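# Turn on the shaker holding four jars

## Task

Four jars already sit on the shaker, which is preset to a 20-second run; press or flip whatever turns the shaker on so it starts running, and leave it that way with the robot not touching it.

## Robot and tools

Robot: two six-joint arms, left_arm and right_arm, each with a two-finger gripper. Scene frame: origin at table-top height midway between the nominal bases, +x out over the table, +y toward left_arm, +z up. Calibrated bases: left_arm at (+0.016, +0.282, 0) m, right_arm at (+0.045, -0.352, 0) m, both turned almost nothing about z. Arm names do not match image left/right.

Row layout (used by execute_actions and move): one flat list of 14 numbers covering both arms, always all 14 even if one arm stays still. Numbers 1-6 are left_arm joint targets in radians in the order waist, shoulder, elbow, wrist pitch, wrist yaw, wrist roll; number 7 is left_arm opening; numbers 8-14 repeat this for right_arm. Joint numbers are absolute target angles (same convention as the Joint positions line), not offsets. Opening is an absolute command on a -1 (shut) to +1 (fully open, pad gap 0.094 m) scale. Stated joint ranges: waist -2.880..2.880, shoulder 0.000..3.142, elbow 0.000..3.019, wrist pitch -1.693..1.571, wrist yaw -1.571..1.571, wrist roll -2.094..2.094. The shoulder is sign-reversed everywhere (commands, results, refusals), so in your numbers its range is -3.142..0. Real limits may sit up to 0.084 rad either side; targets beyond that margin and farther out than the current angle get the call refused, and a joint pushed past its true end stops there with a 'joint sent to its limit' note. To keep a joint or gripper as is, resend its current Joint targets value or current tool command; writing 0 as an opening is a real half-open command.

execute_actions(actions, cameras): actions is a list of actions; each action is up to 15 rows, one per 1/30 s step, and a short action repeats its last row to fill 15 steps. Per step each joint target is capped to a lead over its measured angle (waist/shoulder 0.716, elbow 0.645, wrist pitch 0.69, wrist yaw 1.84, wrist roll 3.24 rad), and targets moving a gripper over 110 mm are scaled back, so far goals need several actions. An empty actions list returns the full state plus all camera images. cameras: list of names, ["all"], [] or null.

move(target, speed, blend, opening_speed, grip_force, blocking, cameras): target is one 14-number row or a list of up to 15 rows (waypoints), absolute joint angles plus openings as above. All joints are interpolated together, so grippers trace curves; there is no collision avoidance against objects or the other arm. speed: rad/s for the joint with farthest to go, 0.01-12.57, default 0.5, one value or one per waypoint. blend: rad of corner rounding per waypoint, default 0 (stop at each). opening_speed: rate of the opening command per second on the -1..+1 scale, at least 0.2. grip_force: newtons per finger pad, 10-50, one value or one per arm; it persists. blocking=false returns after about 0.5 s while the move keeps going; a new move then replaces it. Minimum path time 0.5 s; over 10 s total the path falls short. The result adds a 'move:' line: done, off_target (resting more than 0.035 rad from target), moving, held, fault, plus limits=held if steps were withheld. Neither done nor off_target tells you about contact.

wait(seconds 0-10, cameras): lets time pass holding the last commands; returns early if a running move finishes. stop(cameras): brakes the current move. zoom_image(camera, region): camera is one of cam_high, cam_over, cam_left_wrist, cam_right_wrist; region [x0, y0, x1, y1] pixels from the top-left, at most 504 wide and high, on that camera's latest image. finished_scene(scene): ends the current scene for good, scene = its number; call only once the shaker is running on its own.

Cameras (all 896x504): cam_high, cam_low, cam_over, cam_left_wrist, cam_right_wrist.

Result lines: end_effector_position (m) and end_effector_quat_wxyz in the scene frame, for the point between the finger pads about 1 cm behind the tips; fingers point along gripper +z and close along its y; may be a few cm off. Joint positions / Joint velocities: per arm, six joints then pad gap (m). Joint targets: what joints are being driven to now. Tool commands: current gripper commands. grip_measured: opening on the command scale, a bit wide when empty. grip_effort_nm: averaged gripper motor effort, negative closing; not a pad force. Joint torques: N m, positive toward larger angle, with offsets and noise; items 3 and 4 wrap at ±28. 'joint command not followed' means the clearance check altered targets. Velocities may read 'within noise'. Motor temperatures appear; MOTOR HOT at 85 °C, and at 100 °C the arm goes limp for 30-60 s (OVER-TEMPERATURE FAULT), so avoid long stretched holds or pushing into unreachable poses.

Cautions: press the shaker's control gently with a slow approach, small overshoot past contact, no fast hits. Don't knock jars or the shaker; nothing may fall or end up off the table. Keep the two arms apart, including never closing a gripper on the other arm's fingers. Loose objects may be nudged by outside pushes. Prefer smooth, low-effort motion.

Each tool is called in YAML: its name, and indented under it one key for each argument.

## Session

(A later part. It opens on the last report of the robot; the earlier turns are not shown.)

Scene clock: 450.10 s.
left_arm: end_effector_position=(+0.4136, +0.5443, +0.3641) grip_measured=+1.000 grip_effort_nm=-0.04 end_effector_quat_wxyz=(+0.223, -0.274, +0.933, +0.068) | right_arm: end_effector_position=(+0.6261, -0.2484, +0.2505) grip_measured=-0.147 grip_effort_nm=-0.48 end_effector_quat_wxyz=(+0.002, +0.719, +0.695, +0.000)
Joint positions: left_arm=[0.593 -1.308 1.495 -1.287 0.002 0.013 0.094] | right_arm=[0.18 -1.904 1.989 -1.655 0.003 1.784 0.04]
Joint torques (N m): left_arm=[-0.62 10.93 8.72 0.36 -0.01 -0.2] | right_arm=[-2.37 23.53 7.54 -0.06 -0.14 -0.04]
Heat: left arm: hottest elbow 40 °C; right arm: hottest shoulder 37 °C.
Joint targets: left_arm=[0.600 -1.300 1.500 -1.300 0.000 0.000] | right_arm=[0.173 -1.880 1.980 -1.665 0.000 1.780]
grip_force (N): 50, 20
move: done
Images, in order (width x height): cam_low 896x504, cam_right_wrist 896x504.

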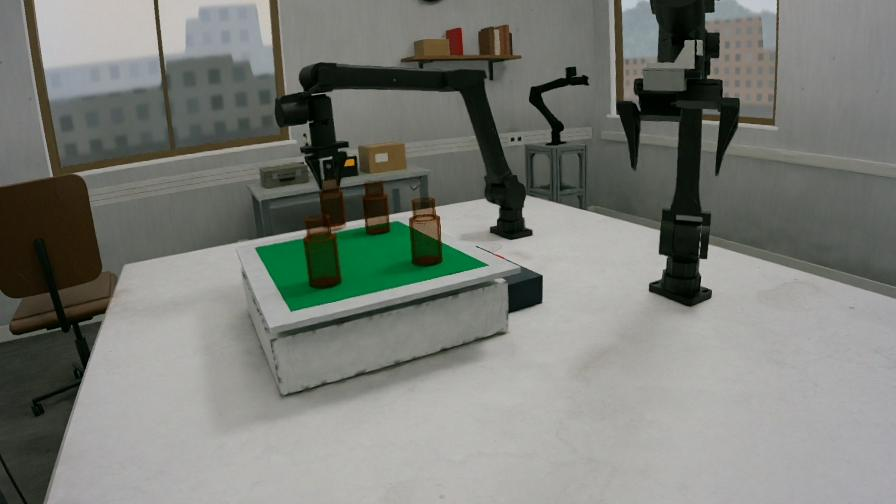

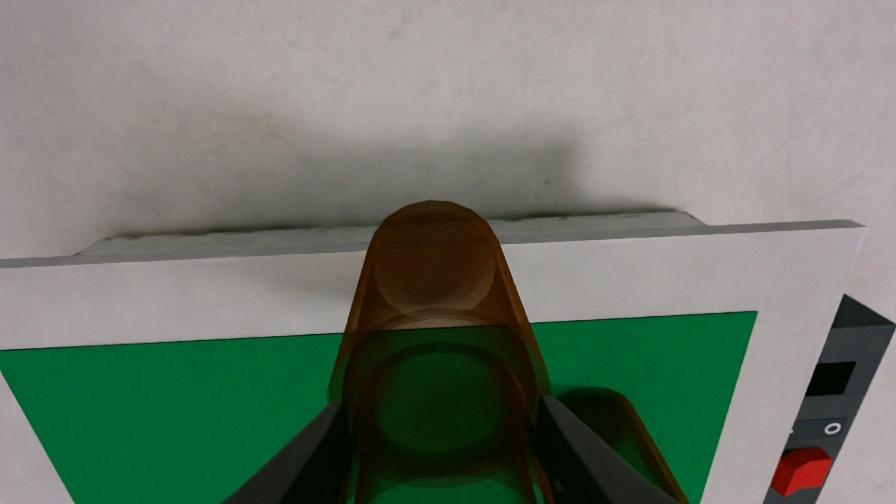

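move:
  target: [0.6,-1.3,1.5,-1.3,0.0,0.0,1.0,0.206,-1.758,1.842,-1.632,0.0,1.78,-0.26]
  speed: 0.1
  cameras: ["cam_right_wrist", "cam_low"]

zoom_image:
  camera: "cam_low"
  region: [270, 140, 390, 240]

Scene clock: 468.93 s.
left_arm: end_effector_position=(+0.4136, +0.5443, +0.3641) grip_measured=+1.000 grip_effort_nm=-0.04 end_effector_quat_wxyz=(+0.223, -0.274, +0.933, +0.068) | right_arm: end_effector_position=(+0.5818, -0.2472, +0.2653) grip_measured=-0.147 grip_effort_nm=-0.48 end_effector_quat_wxyz=(+0.001, +0.714, +0.700, -0.001)
Joint positions: left_arm=[0.593 -1.308 1.495 -1.287 0.002 0.013 0.094] | right_arm=[0.197 -1.78 1.849 -1.641 0.003 1.784 0.04]
Joint torques (N m): left_arm=[-0.62 10.87 8.72 0.36 -0.01 -0.2] | right_arm=[-1.26 20.13 7.75 0.96 -0.14 -0.05]
Heat: left arm: hottest elbow 40 °C; right arm: hottest shoulder 37 °C.
Joint targets: left_arm=[0.600 -1.300 1.500 -1.300 0.000 0.000] | right_arm=[0.206 -1.758 1.842 -1.632 0.000 1.780]
grip_force (N): 50, 20
move: done
Images, in order (width x height): cam_low 896x504, cam_right_wrist 896x504.

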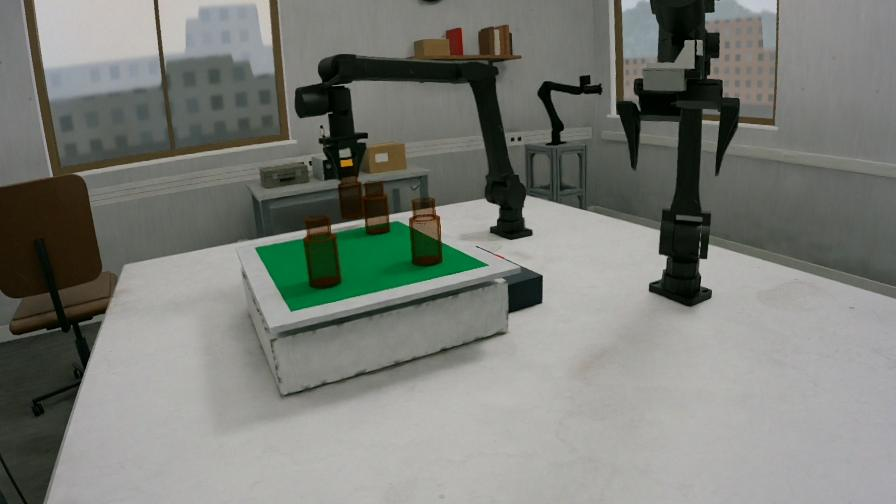

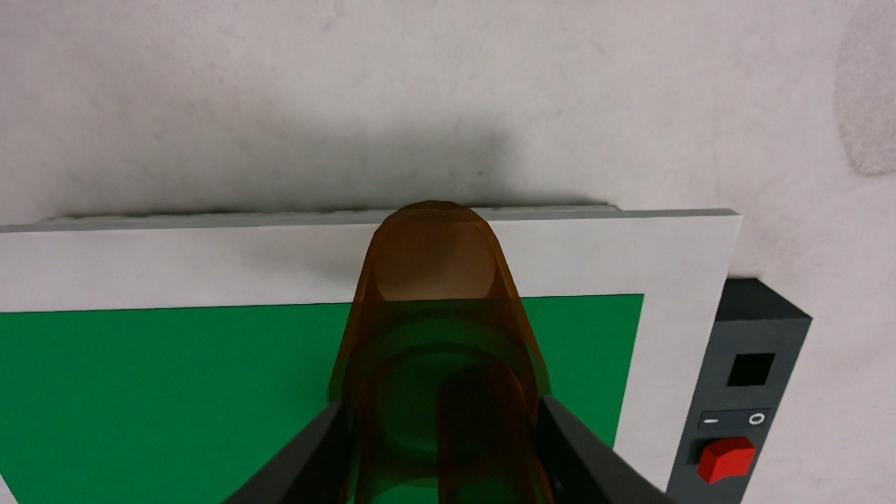

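Scaled by 4.200.

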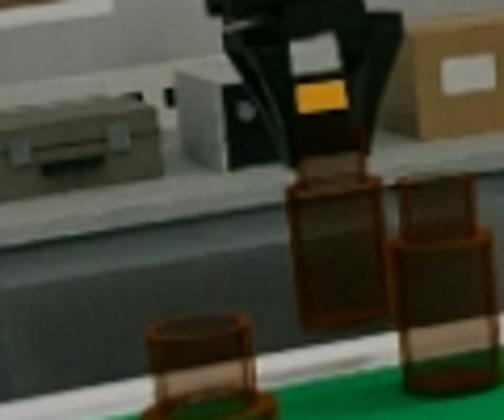

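move:
  target:
    - [0.6,-1.3,1.5,-1.3,0.0,0.0,1.0,0.251,-1.545,1.620,-1.615,0.0,1.78,-0.26]
    - [0.6,-1.3,1.5,-1.3,0.0,0.0,1.0,0.369,-1.450,1.512,-1.603,0.0,1.78,-0.26]
  speed: 0.15
  blend: [0.03, 0]
  cameras: ["cam_right_wrist", "cam_low", "cam_over"]

Scene clock: 509.07 s.
left_arm: end_effector_position=(+0.4136, +0.5443, +0.3641) grip_measured=+1.000 grip_effort_nm=-0.04 end_effector_quat_wxyz=(+0.223, -0.274, +0.933, +0.068) | right_arm: end_effector_position=(+0.4506, -0.1991, +0.2860) grip_measured=-0.147 grip_effort_nm=-0.48 end_effector_quat_wxyz=(+0.003, +0.652, +0.758, +0.003)
Joint positions: left_arm=[0.593 -1.308 1.495 -1.287 0.002 0.013 0.094] | right_arm=[0.365 -1.467 1.519 -1.613 0.003 1.784 0.04]
Joint torques (N m): left_arm=[-0.62 10.87 8.72 0.38 -0.01 -0.21] | right_arm=[-1.9 13.98 7.94 1.01 -0.16 -0.09]
Heat: left arm: hottest elbow 40 °C; right arm: hottest shoulder 36 °C.
Joint targets: left_arm=[0.600 -1.300 1.500 -1.300 0.000 0.000] | right_arm=[0.369 -1.450 1.512 -1.603 0.000 1.780]
grip_force (N): 50, 20
move: done
Images, in order (width x height): cam_low 896x504, cam_over 896x504, cam_right_wrist 896x504.

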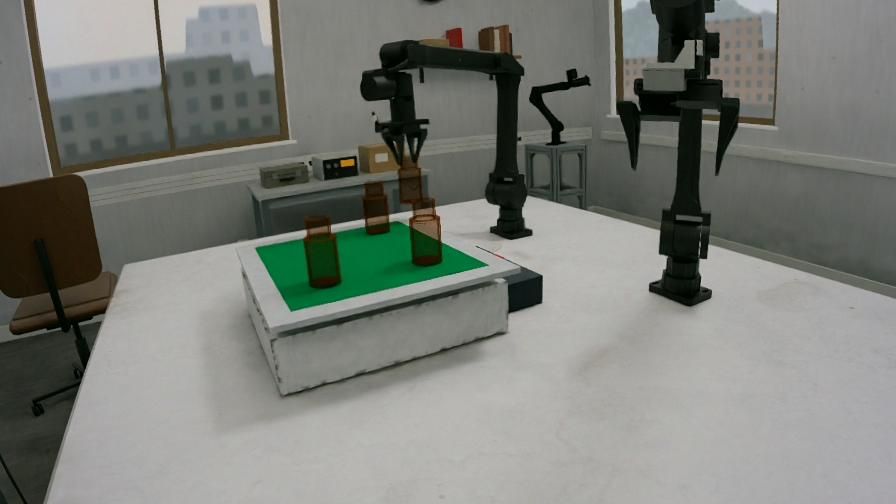

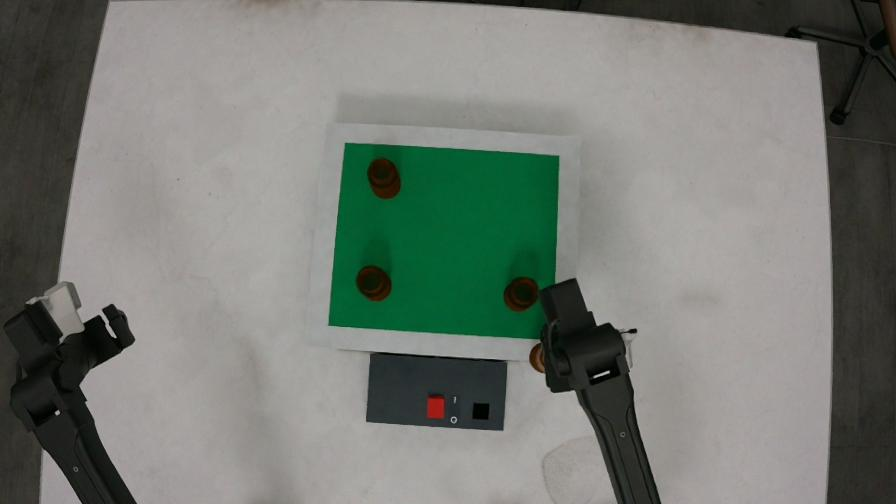

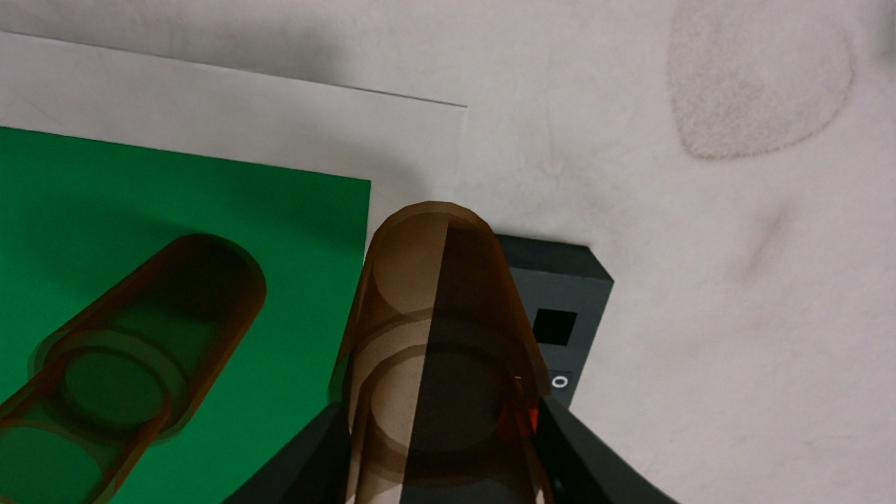

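move:
  target: [0.6,-1.3,1.5,-1.3,0.0,0.0,1.0,0.579,-1.572,1.693,-1.637,0.0,1.78,-0.26]
  speed: 0.15
  cameras: ["cam_right_wrist", "cam_low"]

Scene clock: 518.43 s.
left_arm: end_effector_position=(+0.4136, +0.5443, +0.3641) grip_measured=+1.000 grip_effort_nm=-0.04 end_effector_quat_wxyz=(+0.223, -0.274, +0.933, +0.068) | right_arm: end_effector_position=(+0.4404, -0.0984, +0.2838) grip_measured=-0.147 grip_effort_nm=-0.48 end_effector_quat_wxyz=(+0.001, +0.570, +0.822, +0.000)
Joint positions: left_arm=[0.593 -1.308 1.495 -1.287 0.002 0.013 0.094] | right_arm=[0.574 -1.568 1.626 -1.628 0.002 1.784 0.04]
Joint torques (N m): left_arm=[-0.67 10.93 8.72 0.38 -0.01 -0.2] | right_arm=[-1.32 14.56 13.93 0.1 -0.12 -0.07]
Heat: left arm: hottest elbow 40 °C; right arm: hottest shoulder 36 °C.
Joint targets: left_arm=[0.600 -1.300 1.500 -1.300 0.000 0.000] | right_arm=[0.579 -1.572 1.693 -1.637 0.000 1.780]
grip_force (N): 50, 20
move: off_target (right_arm); right_arm: the elbow is farthest, 0.067 rad from its target
Images, in order (width x height): cam_low 896x504, cam_right_wrist 896x504.

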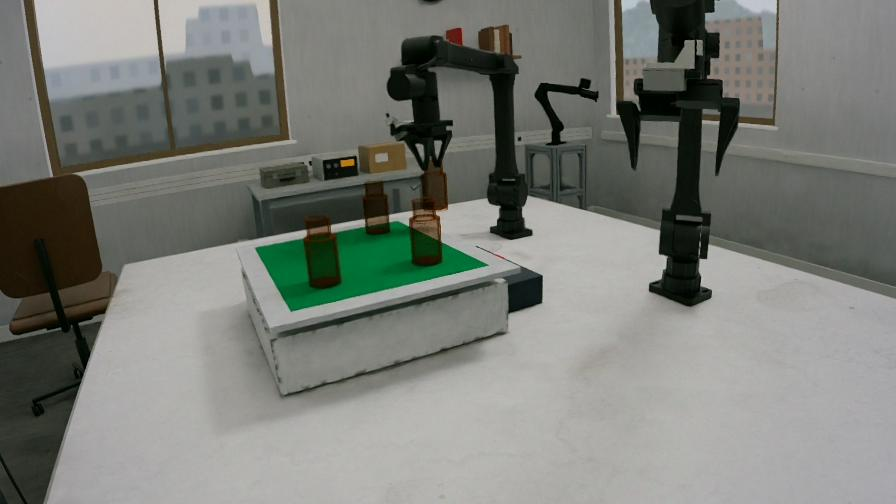

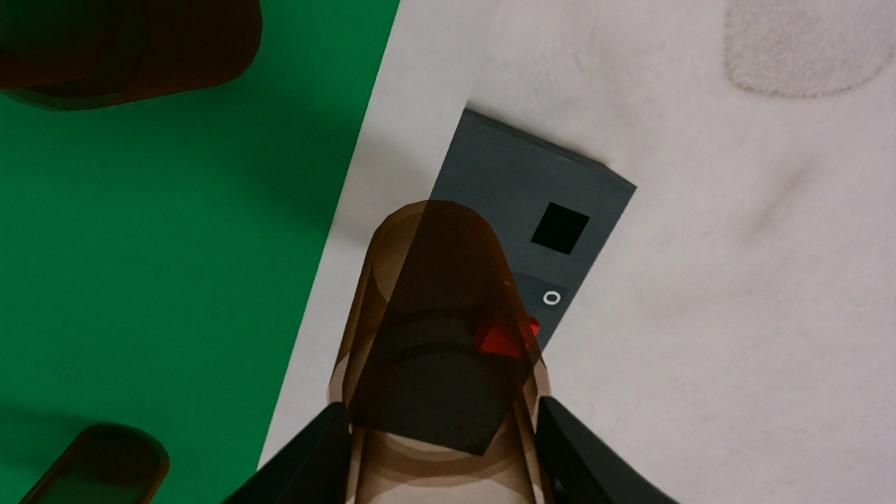

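move:
  target: [0.6,-1.3,1.5,-1.3,0.0,0.0,1.0,0.613,-1.892,2.069,-1.678,0.0,1.78,-0.26]
  speed: 0.12
  cameras: ["cam_right_wrist", "cam_low", "cam_over", "cam_high"]

Scene clock: 535.63 s.
left_arm: end_effector_position=(+0.4136, +0.5443, +0.3641) grip_measured=+1.000 grip_effort_nm=-0.04 end_effector_quat_wxyz=(+0.223, -0.274, +0.933, +0.068) | right_arm: end_effector_position=(+0.5296, -0.0202, +0.2648) grip_measured=-0.147 grip_effort_nm=-0.48 end_effector_quat_wxyz=(+0.004, +0.557, +0.830, +0.007)
Joint positions: left_arm=[0.593 -1.308 1.495 -1.287 0.002 0.013 0.094] | right_arm=[0.604 -1.888 2.002 -1.669 0.002 1.784 0.04]
Joint torques (N m): left_arm=[-0.67 10.87 8.73 0.36 -0.01 -0.2] | right_arm=[-0.67 19.08 13.79 -0.05 -0.14 -0.04]
Heat: left arm: hottest elbow 40 °C; right arm: hottest elbow 39 °C.
Joint targets: left_arm=[0.600 -1.300 1.500 -1.300 0.000 0.000] | right_arm=[0.613 -1.892 2.069 -1.678 0.000 1.780]
grip_force (N): 50, 20
move: off_target (right_arm); right_arm: the elbow is farthest, 0.067 rad from its target
Images, in order (width x height): cam_high 896x504, cam_low 896x504, cam_over 896x504, cam_right_wrist 896x504.

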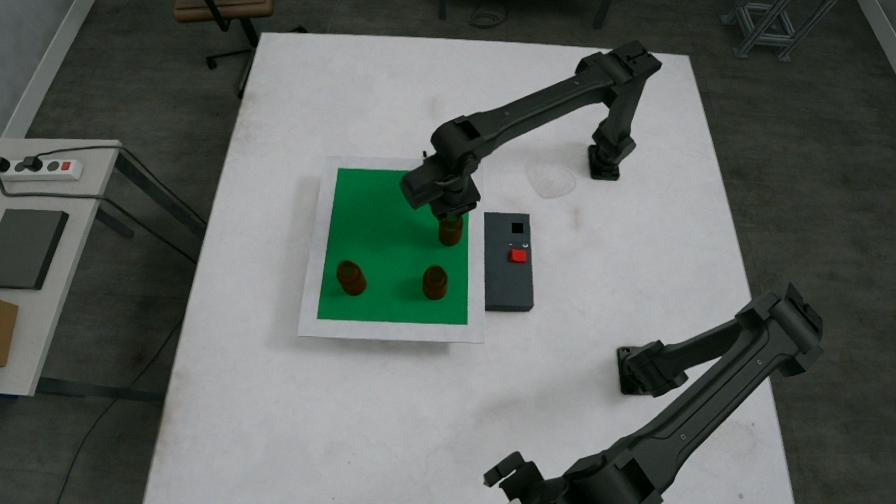

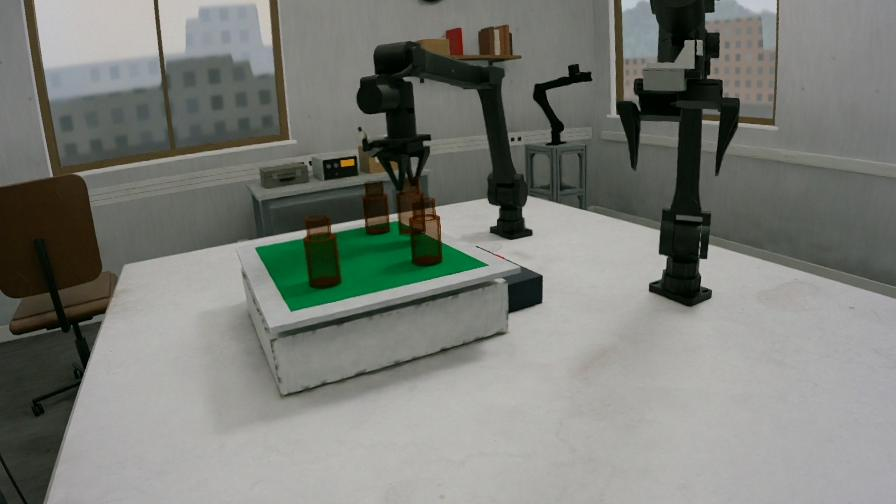

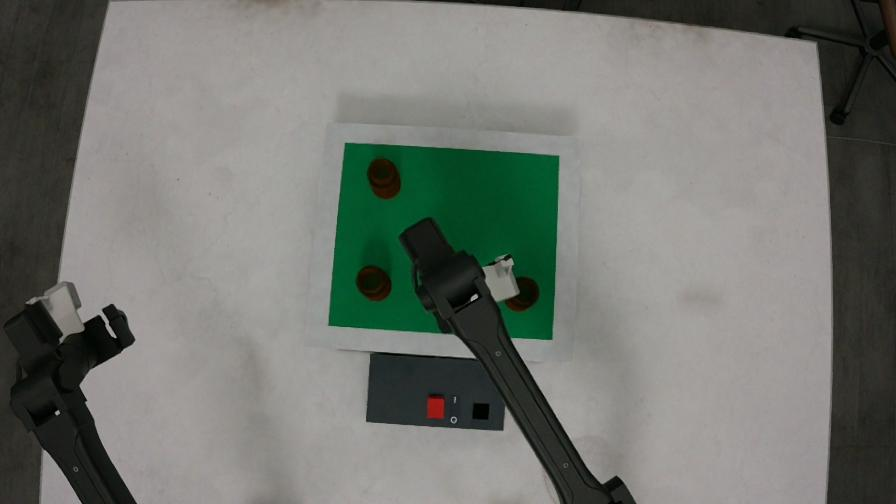

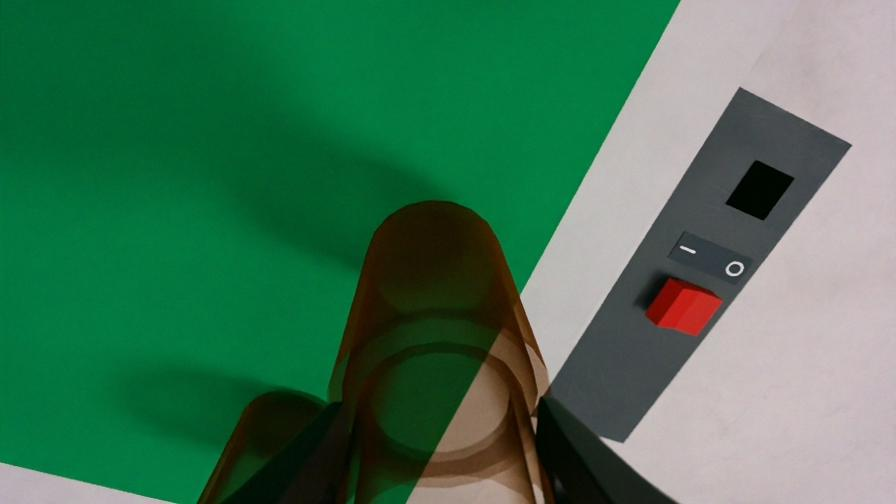

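move:
  target: [0.6,-1.3,1.5,-1.3,0.0,0.0,1.0,0.613,-1.911,2.069,-1.644,0.0,1.78,-0.26]
  speed: 0.05
  cameras: ["cam_low"]

zoom_image:
  camera: "cam_low"
  region: [350, 140, 470, 280]

Scene clock: 554.53 s.
left_arm: end_effector_position=(+0.4136, +0.5443, +0.3641) grip_measured=+1.000 grip_effort_nm=-0.04 end_effector_quat_wxyz=(+0.223, -0.274, +0.933, +0.068) | right_arm: end_effector_position=(+0.5347, -0.0167, +0.2544) grip_measured=-0.147 grip_effort_nm=-0.48 end_effector_quat_wxyz=(+0.003, +0.557, +0.830, +0.006)
Joint positions: left_arm=[0.593 -1.308 1.495 -1.287 0.002 0.013 0.094] | right_arm=[0.604 -1.906 2.002 -1.654 0.002 1.784 0.04]
Joint torques (N m): left_arm=[-0.62 10.93 8.72 0.38 -0.01 -0.2] | right_arm=[-0.73 20.19 13.85 0.94 -0.17 -0.08]
Heat: left arm: hottest elbow 40 °C; right arm: hottest elbow 41 °C.
Joint targets: left_arm=[0.600 -1.300 1.500 -1.300 0.000 0.000] | right_arm=[0.613 -1.911 2.069 -1.644 0.000 1.780]
grip_force (N): 50, 20
move: off_target (right_arm); right_arm: the elbow is farthest, 0.067 rad from its target
Images, in order (width x height): cam_low 896x504.

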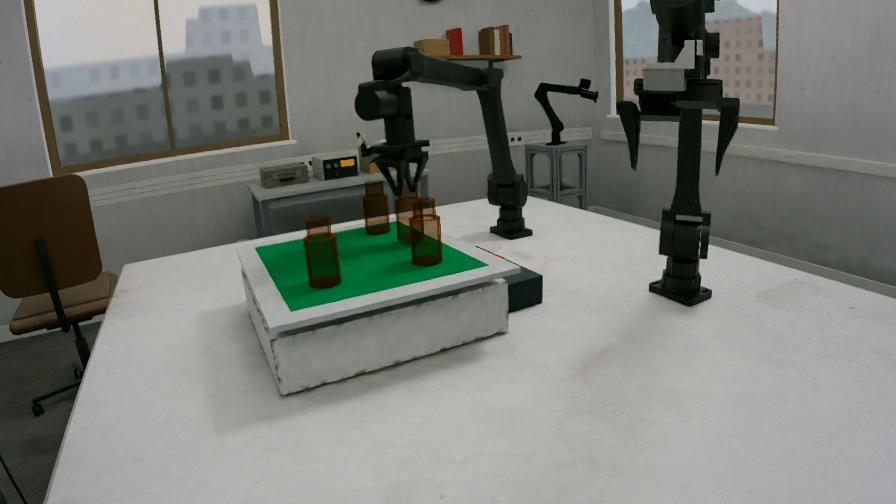

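Scaled by 3.600.

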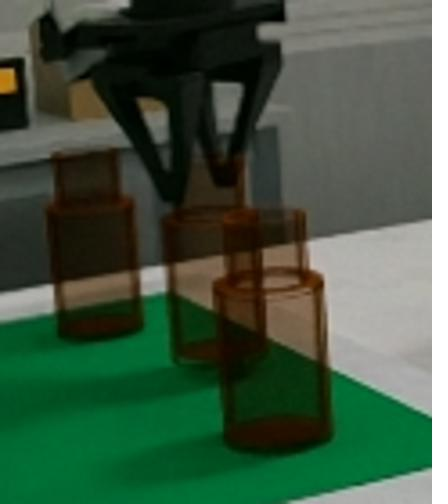

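move:
  target: [0.6,-1.3,1.5,-1.3,0.0,0.0,1.0,0.613,-1.919,2.069,-1.644,0.0,1.78,-0.26]
  speed: 0.04
  cameras: ["cam_low"]

zoom_image:
  camera: "cam_low"
  region: [350, 140, 470, 280]

Scene clock: 559.63 s.
left_arm: end_effector_position=(+0.4136, +0.5443, +0.3641) grip_measured=+1.000 grip_effort_nm=-0.04 end_effector_quat_wxyz=(+0.223, -0.274, +0.933, +0.068) | right_arm: end_effector_position=(+0.5354, -0.0162, +0.2503) grip_measured=-0.147 grip_effort_nm=-0.48 end_effector_quat_wxyz=(+0.002, +0.557, +0.830, +0.002)
Joint positions: left_arm=[0.593 -1.308 1.495 -1.287 0.002 0.013 0.094] | right_arm=[0.604 -1.913 2.002 -1.654 0.002 1.784 0.04]
Joint torques (N m): left_arm=[-0.62 10.93 8.72 0.38 -0.01 -0.2] | right_arm=[-1.2 20.25 13.96 1.13 -0.13 -0.02]
Heat: left arm: hottest elbow 40 °C; right arm: hottest elbow 41 °C.
Joint targets: left_arm=[0.600 -1.300 1.500 -1.300 0.000 0.000] | right_arm=[0.613 -1.919 2.069 -1.644 0.000 1.780]
grip_force (N): 50, 20
move: off_target (right_arm); right_arm: the elbow is farthest, 0.067 rad from its target
Images, in order (width x height): cam_low 896x504.

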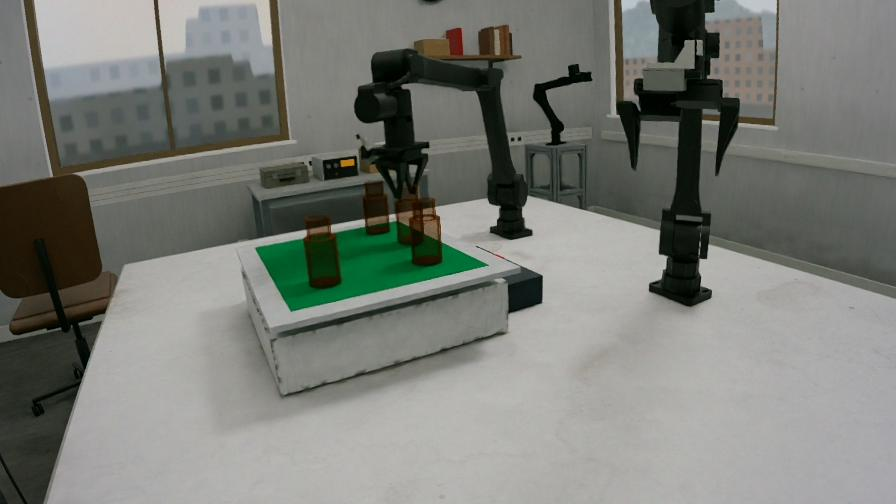

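Scaled by 3.600.

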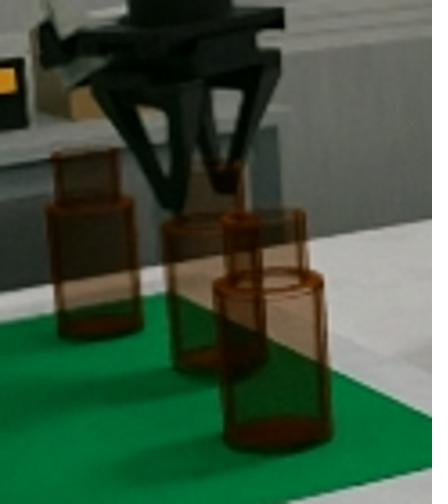

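move:
  target: [0.6,-1.3,1.5,-1.3,0.0,0.0,1.0,0.613,-1.925,2.069,-1.644,0.0,1.78,-0.26]
  speed: 0.04
  cameras: ["cam_low"]

zoom_image:
  camera: "cam_low"
  region: [350, 140, 470, 280]

Scene clock: 565.80 s.
left_arm: end_effector_position=(+0.4136, +0.5443, +0.3641) grip_measured=+1.000 grip_effort_nm=-0.04 end_effector_quat_wxyz=(+0.223, -0.274, +0.933, +0.068) | right_arm: end_effector_position=(+0.5360, -0.0158, +0.2470) grip_measured=-0.147 grip_effort_nm=-0.48 end_effector_quat_wxyz=(+0.001, +0.557, +0.830, +0.000)
Joint positions: left_arm=[0.593 -1.308 1.495 -1.287 0.002 0.013 0.094] | right_arm=[0.604 -1.919 2.002 -1.654 0.002 1.784 0.04]
Joint torques (N m): left_arm=[-0.67 10.87 8.72 0.38 -0.01 -0.2] | right_arm=[-1.73 19.9 13.72 1.06 -0.08 -0.02]
Heat: left arm: hottest elbow 40 °C; right arm: hottest elbow 42 °C.
Joint targets: left_arm=[0.600 -1.300 1.500 -1.300 0.000 0.000] | right_arm=[0.613 -1.925 2.069 -1.644 0.000 1.780]
grip_force (N): 50, 20
move: off_target (right_arm); right_arm: the elbow is farthest, 0.067 rad from its target
Images, in order (width x height): cam_low 896x504.

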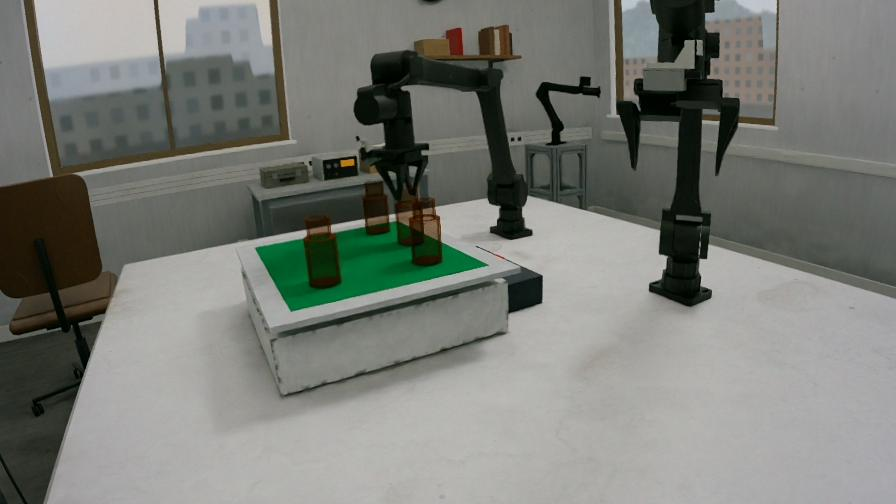

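Scaled by 3.600.

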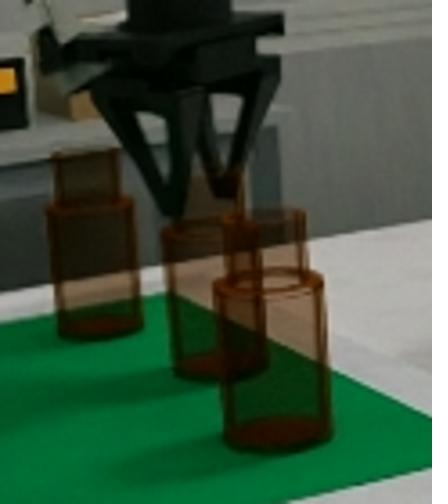

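move:
  target: [0.6,-1.3,1.5,-1.3,0.0,0.0,1.0,0.613,-1.929,2.069,-1.644,0.0,1.78,-0.26]
  speed: 0.03
  cameras: ["cam_low"]

zoom_image:
  camera: "cam_low"
  region: [350, 140, 470, 280]

Scene clock: 569.70 s.
left_arm: end_effector_position=(+0.4136, +0.5443, +0.3641) grip_measured=+1.000 grip_effort_nm=-0.04 end_effector_quat_wxyz=(+0.223, -0.274, +0.933, +0.068) | right_arm: end_effector_position=(+0.5367, -0.0153, +0.2461) grip_measured=-0.147 grip_effort_nm=-0.48 end_effector_quat_wxyz=(+0.001, +0.557, +0.830, -0.001)
Joint positions: left_arm=[0.593 -1.308 1.495 -1.287 0.002 0.013 0.094] | right_arm=[0.604 -1.922 2.004 -1.654 0.002 1.784 0.04]
Joint torques (N m): left_arm=[-0.62 10.87 8.72 0.38 -0.01 -0.2] | right_arm=[-1.55 20.6 13.83 1.17 -0.16 -0.08]
Heat: left arm: hottest elbow 40 °C; right arm: hottest elbow 42 °C.
Joint targets: left_arm=[0.600 -1.300 1.500 -1.300 0.000 0.000] | right_arm=[0.613 -1.929 2.069 -1.644 0.000 1.780]
grip_force (N): 50, 20
move: off_target (right_arm); right_arm: the elbow is farthest, 0.065 rad from its target
Images, in order (width x height): cam_low 896x504.

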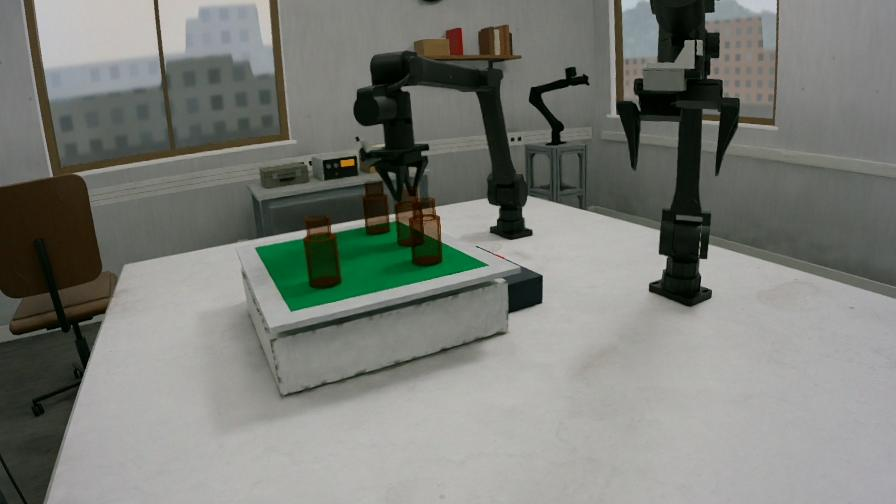

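Scaled by 3.600.

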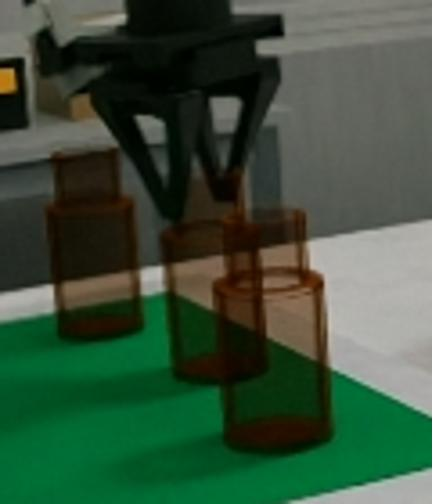

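move:
  target: [0.6,-1.3,1.5,-1.3,0.0,0.0,1.0,0.613,-1.933,2.069,-1.644,0.0,1.78,-0.26]
  speed: 0.03
  cameras: ["cam_low"]

zoom_image:
  camera: "cam_low"
  region: [350, 140, 470, 280]

Scene clock: 575.07 s.
left_arm: end_effector_position=(+0.4136, +0.5443, +0.3641) grip_measured=+1.000 grip_effort_nm=-0.04 end_effector_quat_wxyz=(+0.223, -0.274, +0.933, +0.068) | right_arm: end_effector_position=(+0.5368, -0.0152, +0.2454) grip_measured=-0.147 grip_effort_nm=-0.48 end_effector_quat_wxyz=(+0.001, +0.557, +0.830, -0.001)
Joint positions: left_arm=[0.593 -1.308 1.495 -1.287 0.002 0.013 0.094] | right_arm=[0.604 -1.923 2.004 -1.654 0.002 1.784 0.04]
Joint torques (N m): left_arm=[-0.67 10.93 8.72 0.36 -0.01 -0.2] | right_arm=[-0.62 20.48 13.81 0.96 -0.18 0]
Heat: left arm: hottest elbow 40 °C; right arm: hottest elbow 42 °C.
Joint targets: left_arm=[0.600 -1.300 1.500 -1.300 0.000 0.000] | right_arm=[0.613 -1.933 2.069 -1.644 0.000 1.780]
grip_force (N): 50, 20
move: off_target (right_arm); right_arm: the elbow is farthest, 0.065 rad from its target
Images, in order (width x height): cam_low 896x504.

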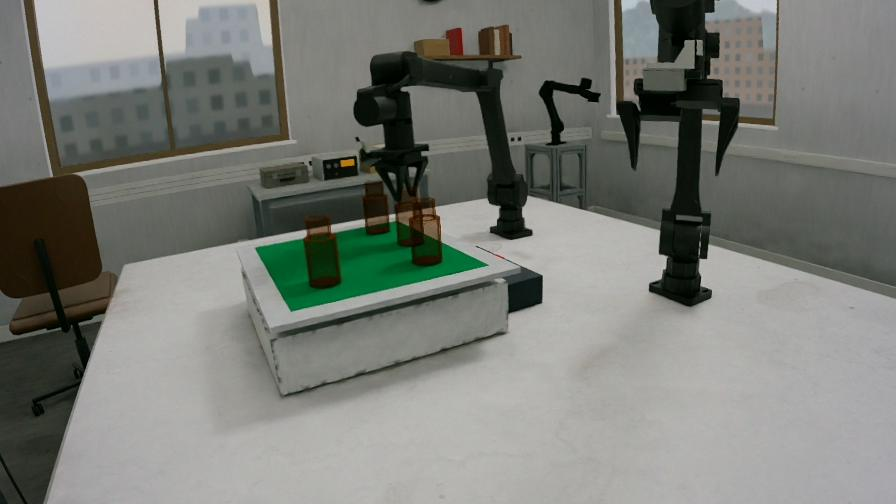

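Scaled by 3.600.

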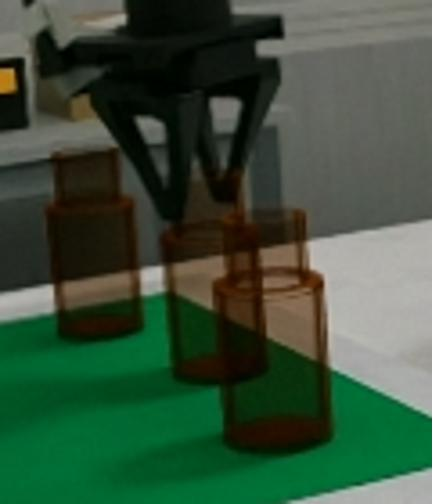

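move:
  target: [0.6,-1.3,1.5,-1.3,0.0,0.0,1.0,0.613,-1.924,2.069,-1.648,0.0,1.78,-0.26]
  speed: 0.03
  cameras: ["cam_right_wrist"]

move:
  target: [0.6,-1.3,1.5,-1.3,0.0,0.0,1.0,0.613,-1.924,2.069,-1.648,0.0,1.78,0.3]
  speed: 0.03
  opening_speed: 0.25
  cameras: ["cam_right_wrist", "cam_low"]

zoom_image:
  camera: "cam_low"
  region: [350, 140, 470, 280]

Scene clock: 582.50 s.
left_arm: end_effector_position=(+0.4136, +0.5443, +0.3641) grip_measured=+1.000 grip_effort_nm=-0.04 end_effector_quat_wxyz=(+0.223, -0.274, +0.933, +0.068) | right_arm: end_effector_position=(+0.5368, -0.0152, +0.2454) grip_measured=-0.147 grip_effort_nm=-0.48 end_effector_quat_wxyz=(+0.001, +0.557, +0.830, -0.001)
Joint positions: left_arm=[0.593 -1.308 1.495 -1.287 0.002 0.013 0.094] | right_arm=[0.604 -1.923 2.004 -1.654 0.002 1.784 0.04]
Joint torques (N m): left_arm=[-0.62 10.87 8.73 0.36 -0.01 -0.2] | right_arm=[-0.56 21.13 13.67 0.59 -0.14 0.02]
Heat: left arm: hottest elbow 40 °C; right arm: hottest elbow 41 °C.
Joint targets: left_arm=[0.600 -1.300 1.500 -1.300 0.000 0.000] | right_arm=[0.613 -1.924 2.069 -1.648 0.000 1.780]
grip_force (N): 50, 20
move: off_target (right_arm); right_arm: the elbow is farthest, 0.065 rad from its target
Images, in order (width x height): cam_right_wrist 896x504.

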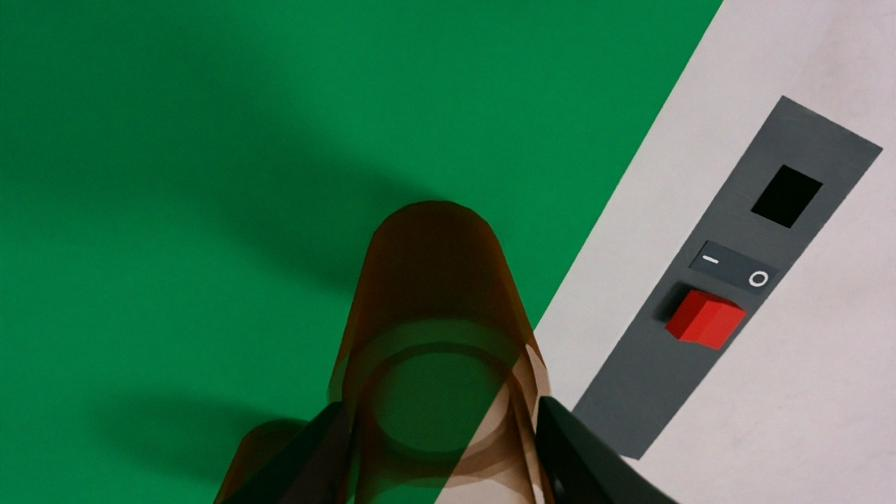

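Scene clock: 585.03 s.
left_arm: end_effector_position=(+0.4136, +0.5443, +0.3641) grip_measured=+1.000 grip_effort_nm=-0.04 end_effector_quat_wxyz=(+0.223, -0.274, +0.933, +0.068) | right_arm: end_effector_position=(+0.5382, -0.0143, +0.2483) grip_measured=+0.297 grip_effort_nm=0.13 end_effector_quat_wxyz=(+0.002, +0.557, +0.830, +0.002)
Joint positions: left_arm=[0.593 -1.308 1.495 -1.287 0.002 0.013 0.094] | right_arm=[0.604 -1.923 2.012 -1.654 0.002 1.784 0.061]
Joint torques (N m): left_arm=[-0.62 10.87 8.72 0.38 -0.01 -0.2] | right_arm=[-1.32 20.54 12.77 0.59 -0.12 -0.02]
Heat: left arm: hottest elbow 40 °C; right arm: hottest elbow 41 °C.
Joint targets: left_arm=[0.600 -1.300 1.500 -1.300 0.000 0.000] | right_arm=[0.613 -1.924 2.069 -1.648 0.000 1.780]
grip_force (N): 50, 20
move: off_target (right_arm); right_arm: the elbow is farthest, 0.057 rad from its target
Images, in order (width x height): cam_low 896x504, cam_right_wrist 896x504.

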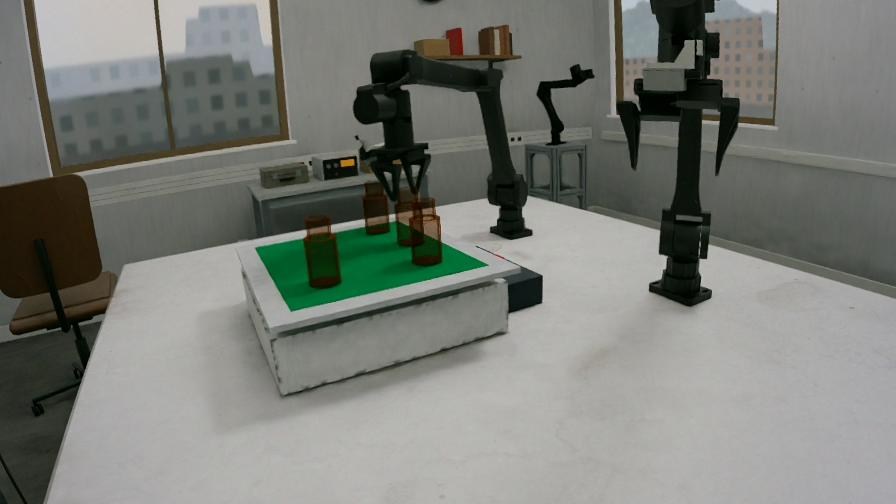

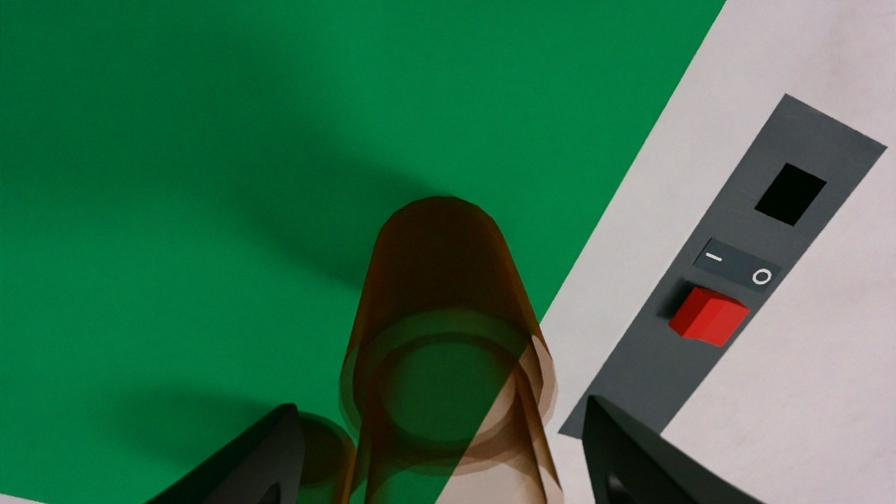

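Scaled by 3.600.

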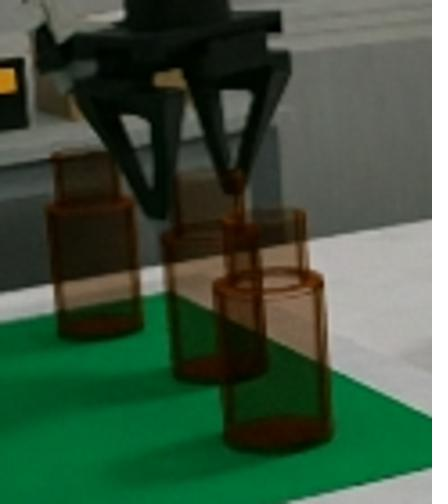

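move:
  target:
    - [0.6,-1.3,1.5,-1.3,0.0,0.0,1.0,0.613,-1.924,2.069,-1.648,0.0,1.78,0.6]
    - [0.6,-1.3,1.5,-1.3,0.0,0.0,1.0,0.613,-1.868,2.069,-1.648,0.0,1.78,0.6]
  speed: 0.06
  opening_speed: 0.3
  cameras: ["cam_right_wrist", "cam_low"]

zoom_image:
  camera: "cam_low"
  region: [350, 140, 470, 280]

Scene clock: 601.83 s.
left_arm: end_effector_position=(+0.4136, +0.5443, +0.3641) grip_measured=+1.000 grip_effort_nm=-0.04 end_effector_quat_wxyz=(+0.223, -0.274, +0.933, +0.068) | right_arm: end_effector_position=(+0.5333, -0.0176, +0.2739) grip_measured=+0.598 grip_effort_nm=0.13 end_effector_quat_wxyz=(+0.010, +0.557, +0.830, +0.023)
Joint positions: left_arm=[0.593 -1.308 1.495 -1.287 0.002 0.013 0.094] | right_arm=[0.604 -1.878 2.012 -1.654 0.002 1.784 0.075]
Joint torques (N m): left_arm=[-0.67 10.87 8.73 0.36 -0.01 -0.2] | right_arm=[-1.26 22.18 13.12 0.76 -0.12 -0.1]
Heat: left arm: hottest elbow 40 °C; right arm: hottest elbow 41 °C.
Joint targets: left_arm=[0.600 -1.300 1.500 -1.300 0.000 0.000] | right_arm=[0.613 -1.868 2.069 -1.648 0.000 1.780]
grip_force (N): 50, 20
move: off_target (right_arm); right_arm: the elbow is farthest, 0.057 rad from its target
Images, in order (width x height): cam_low 896x504, cam_right_wrist 896x504.

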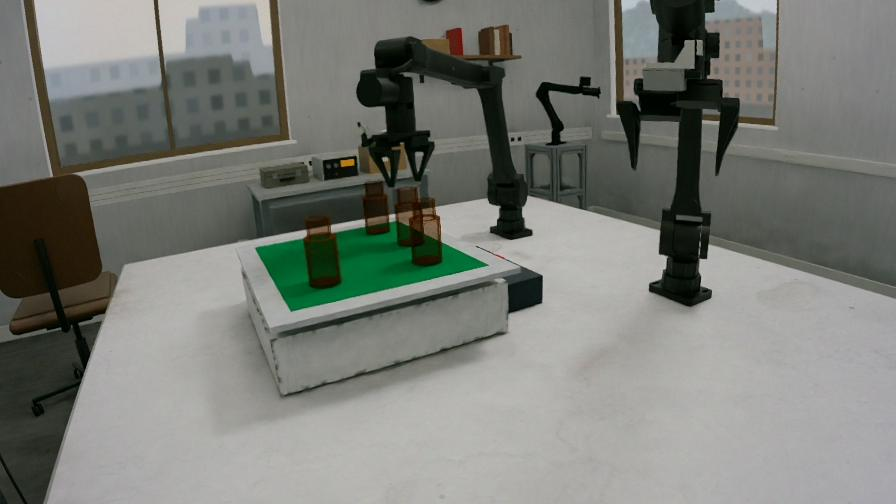

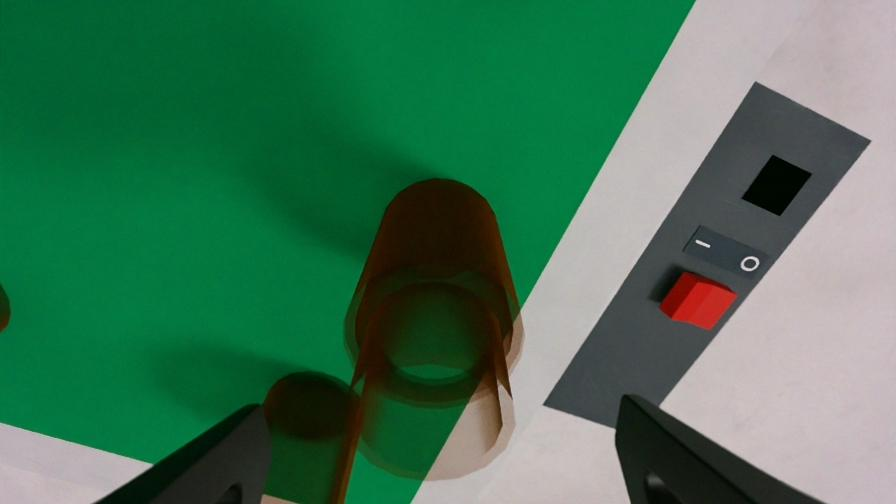

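Scaled by 3.600.

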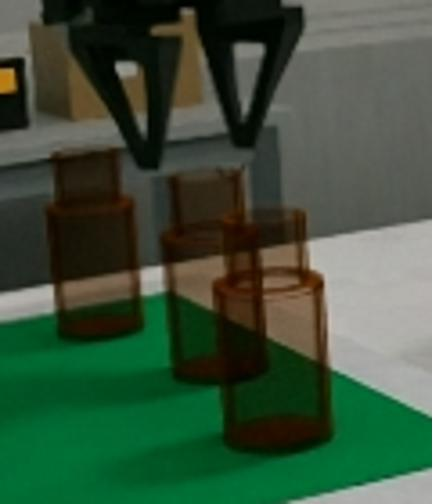

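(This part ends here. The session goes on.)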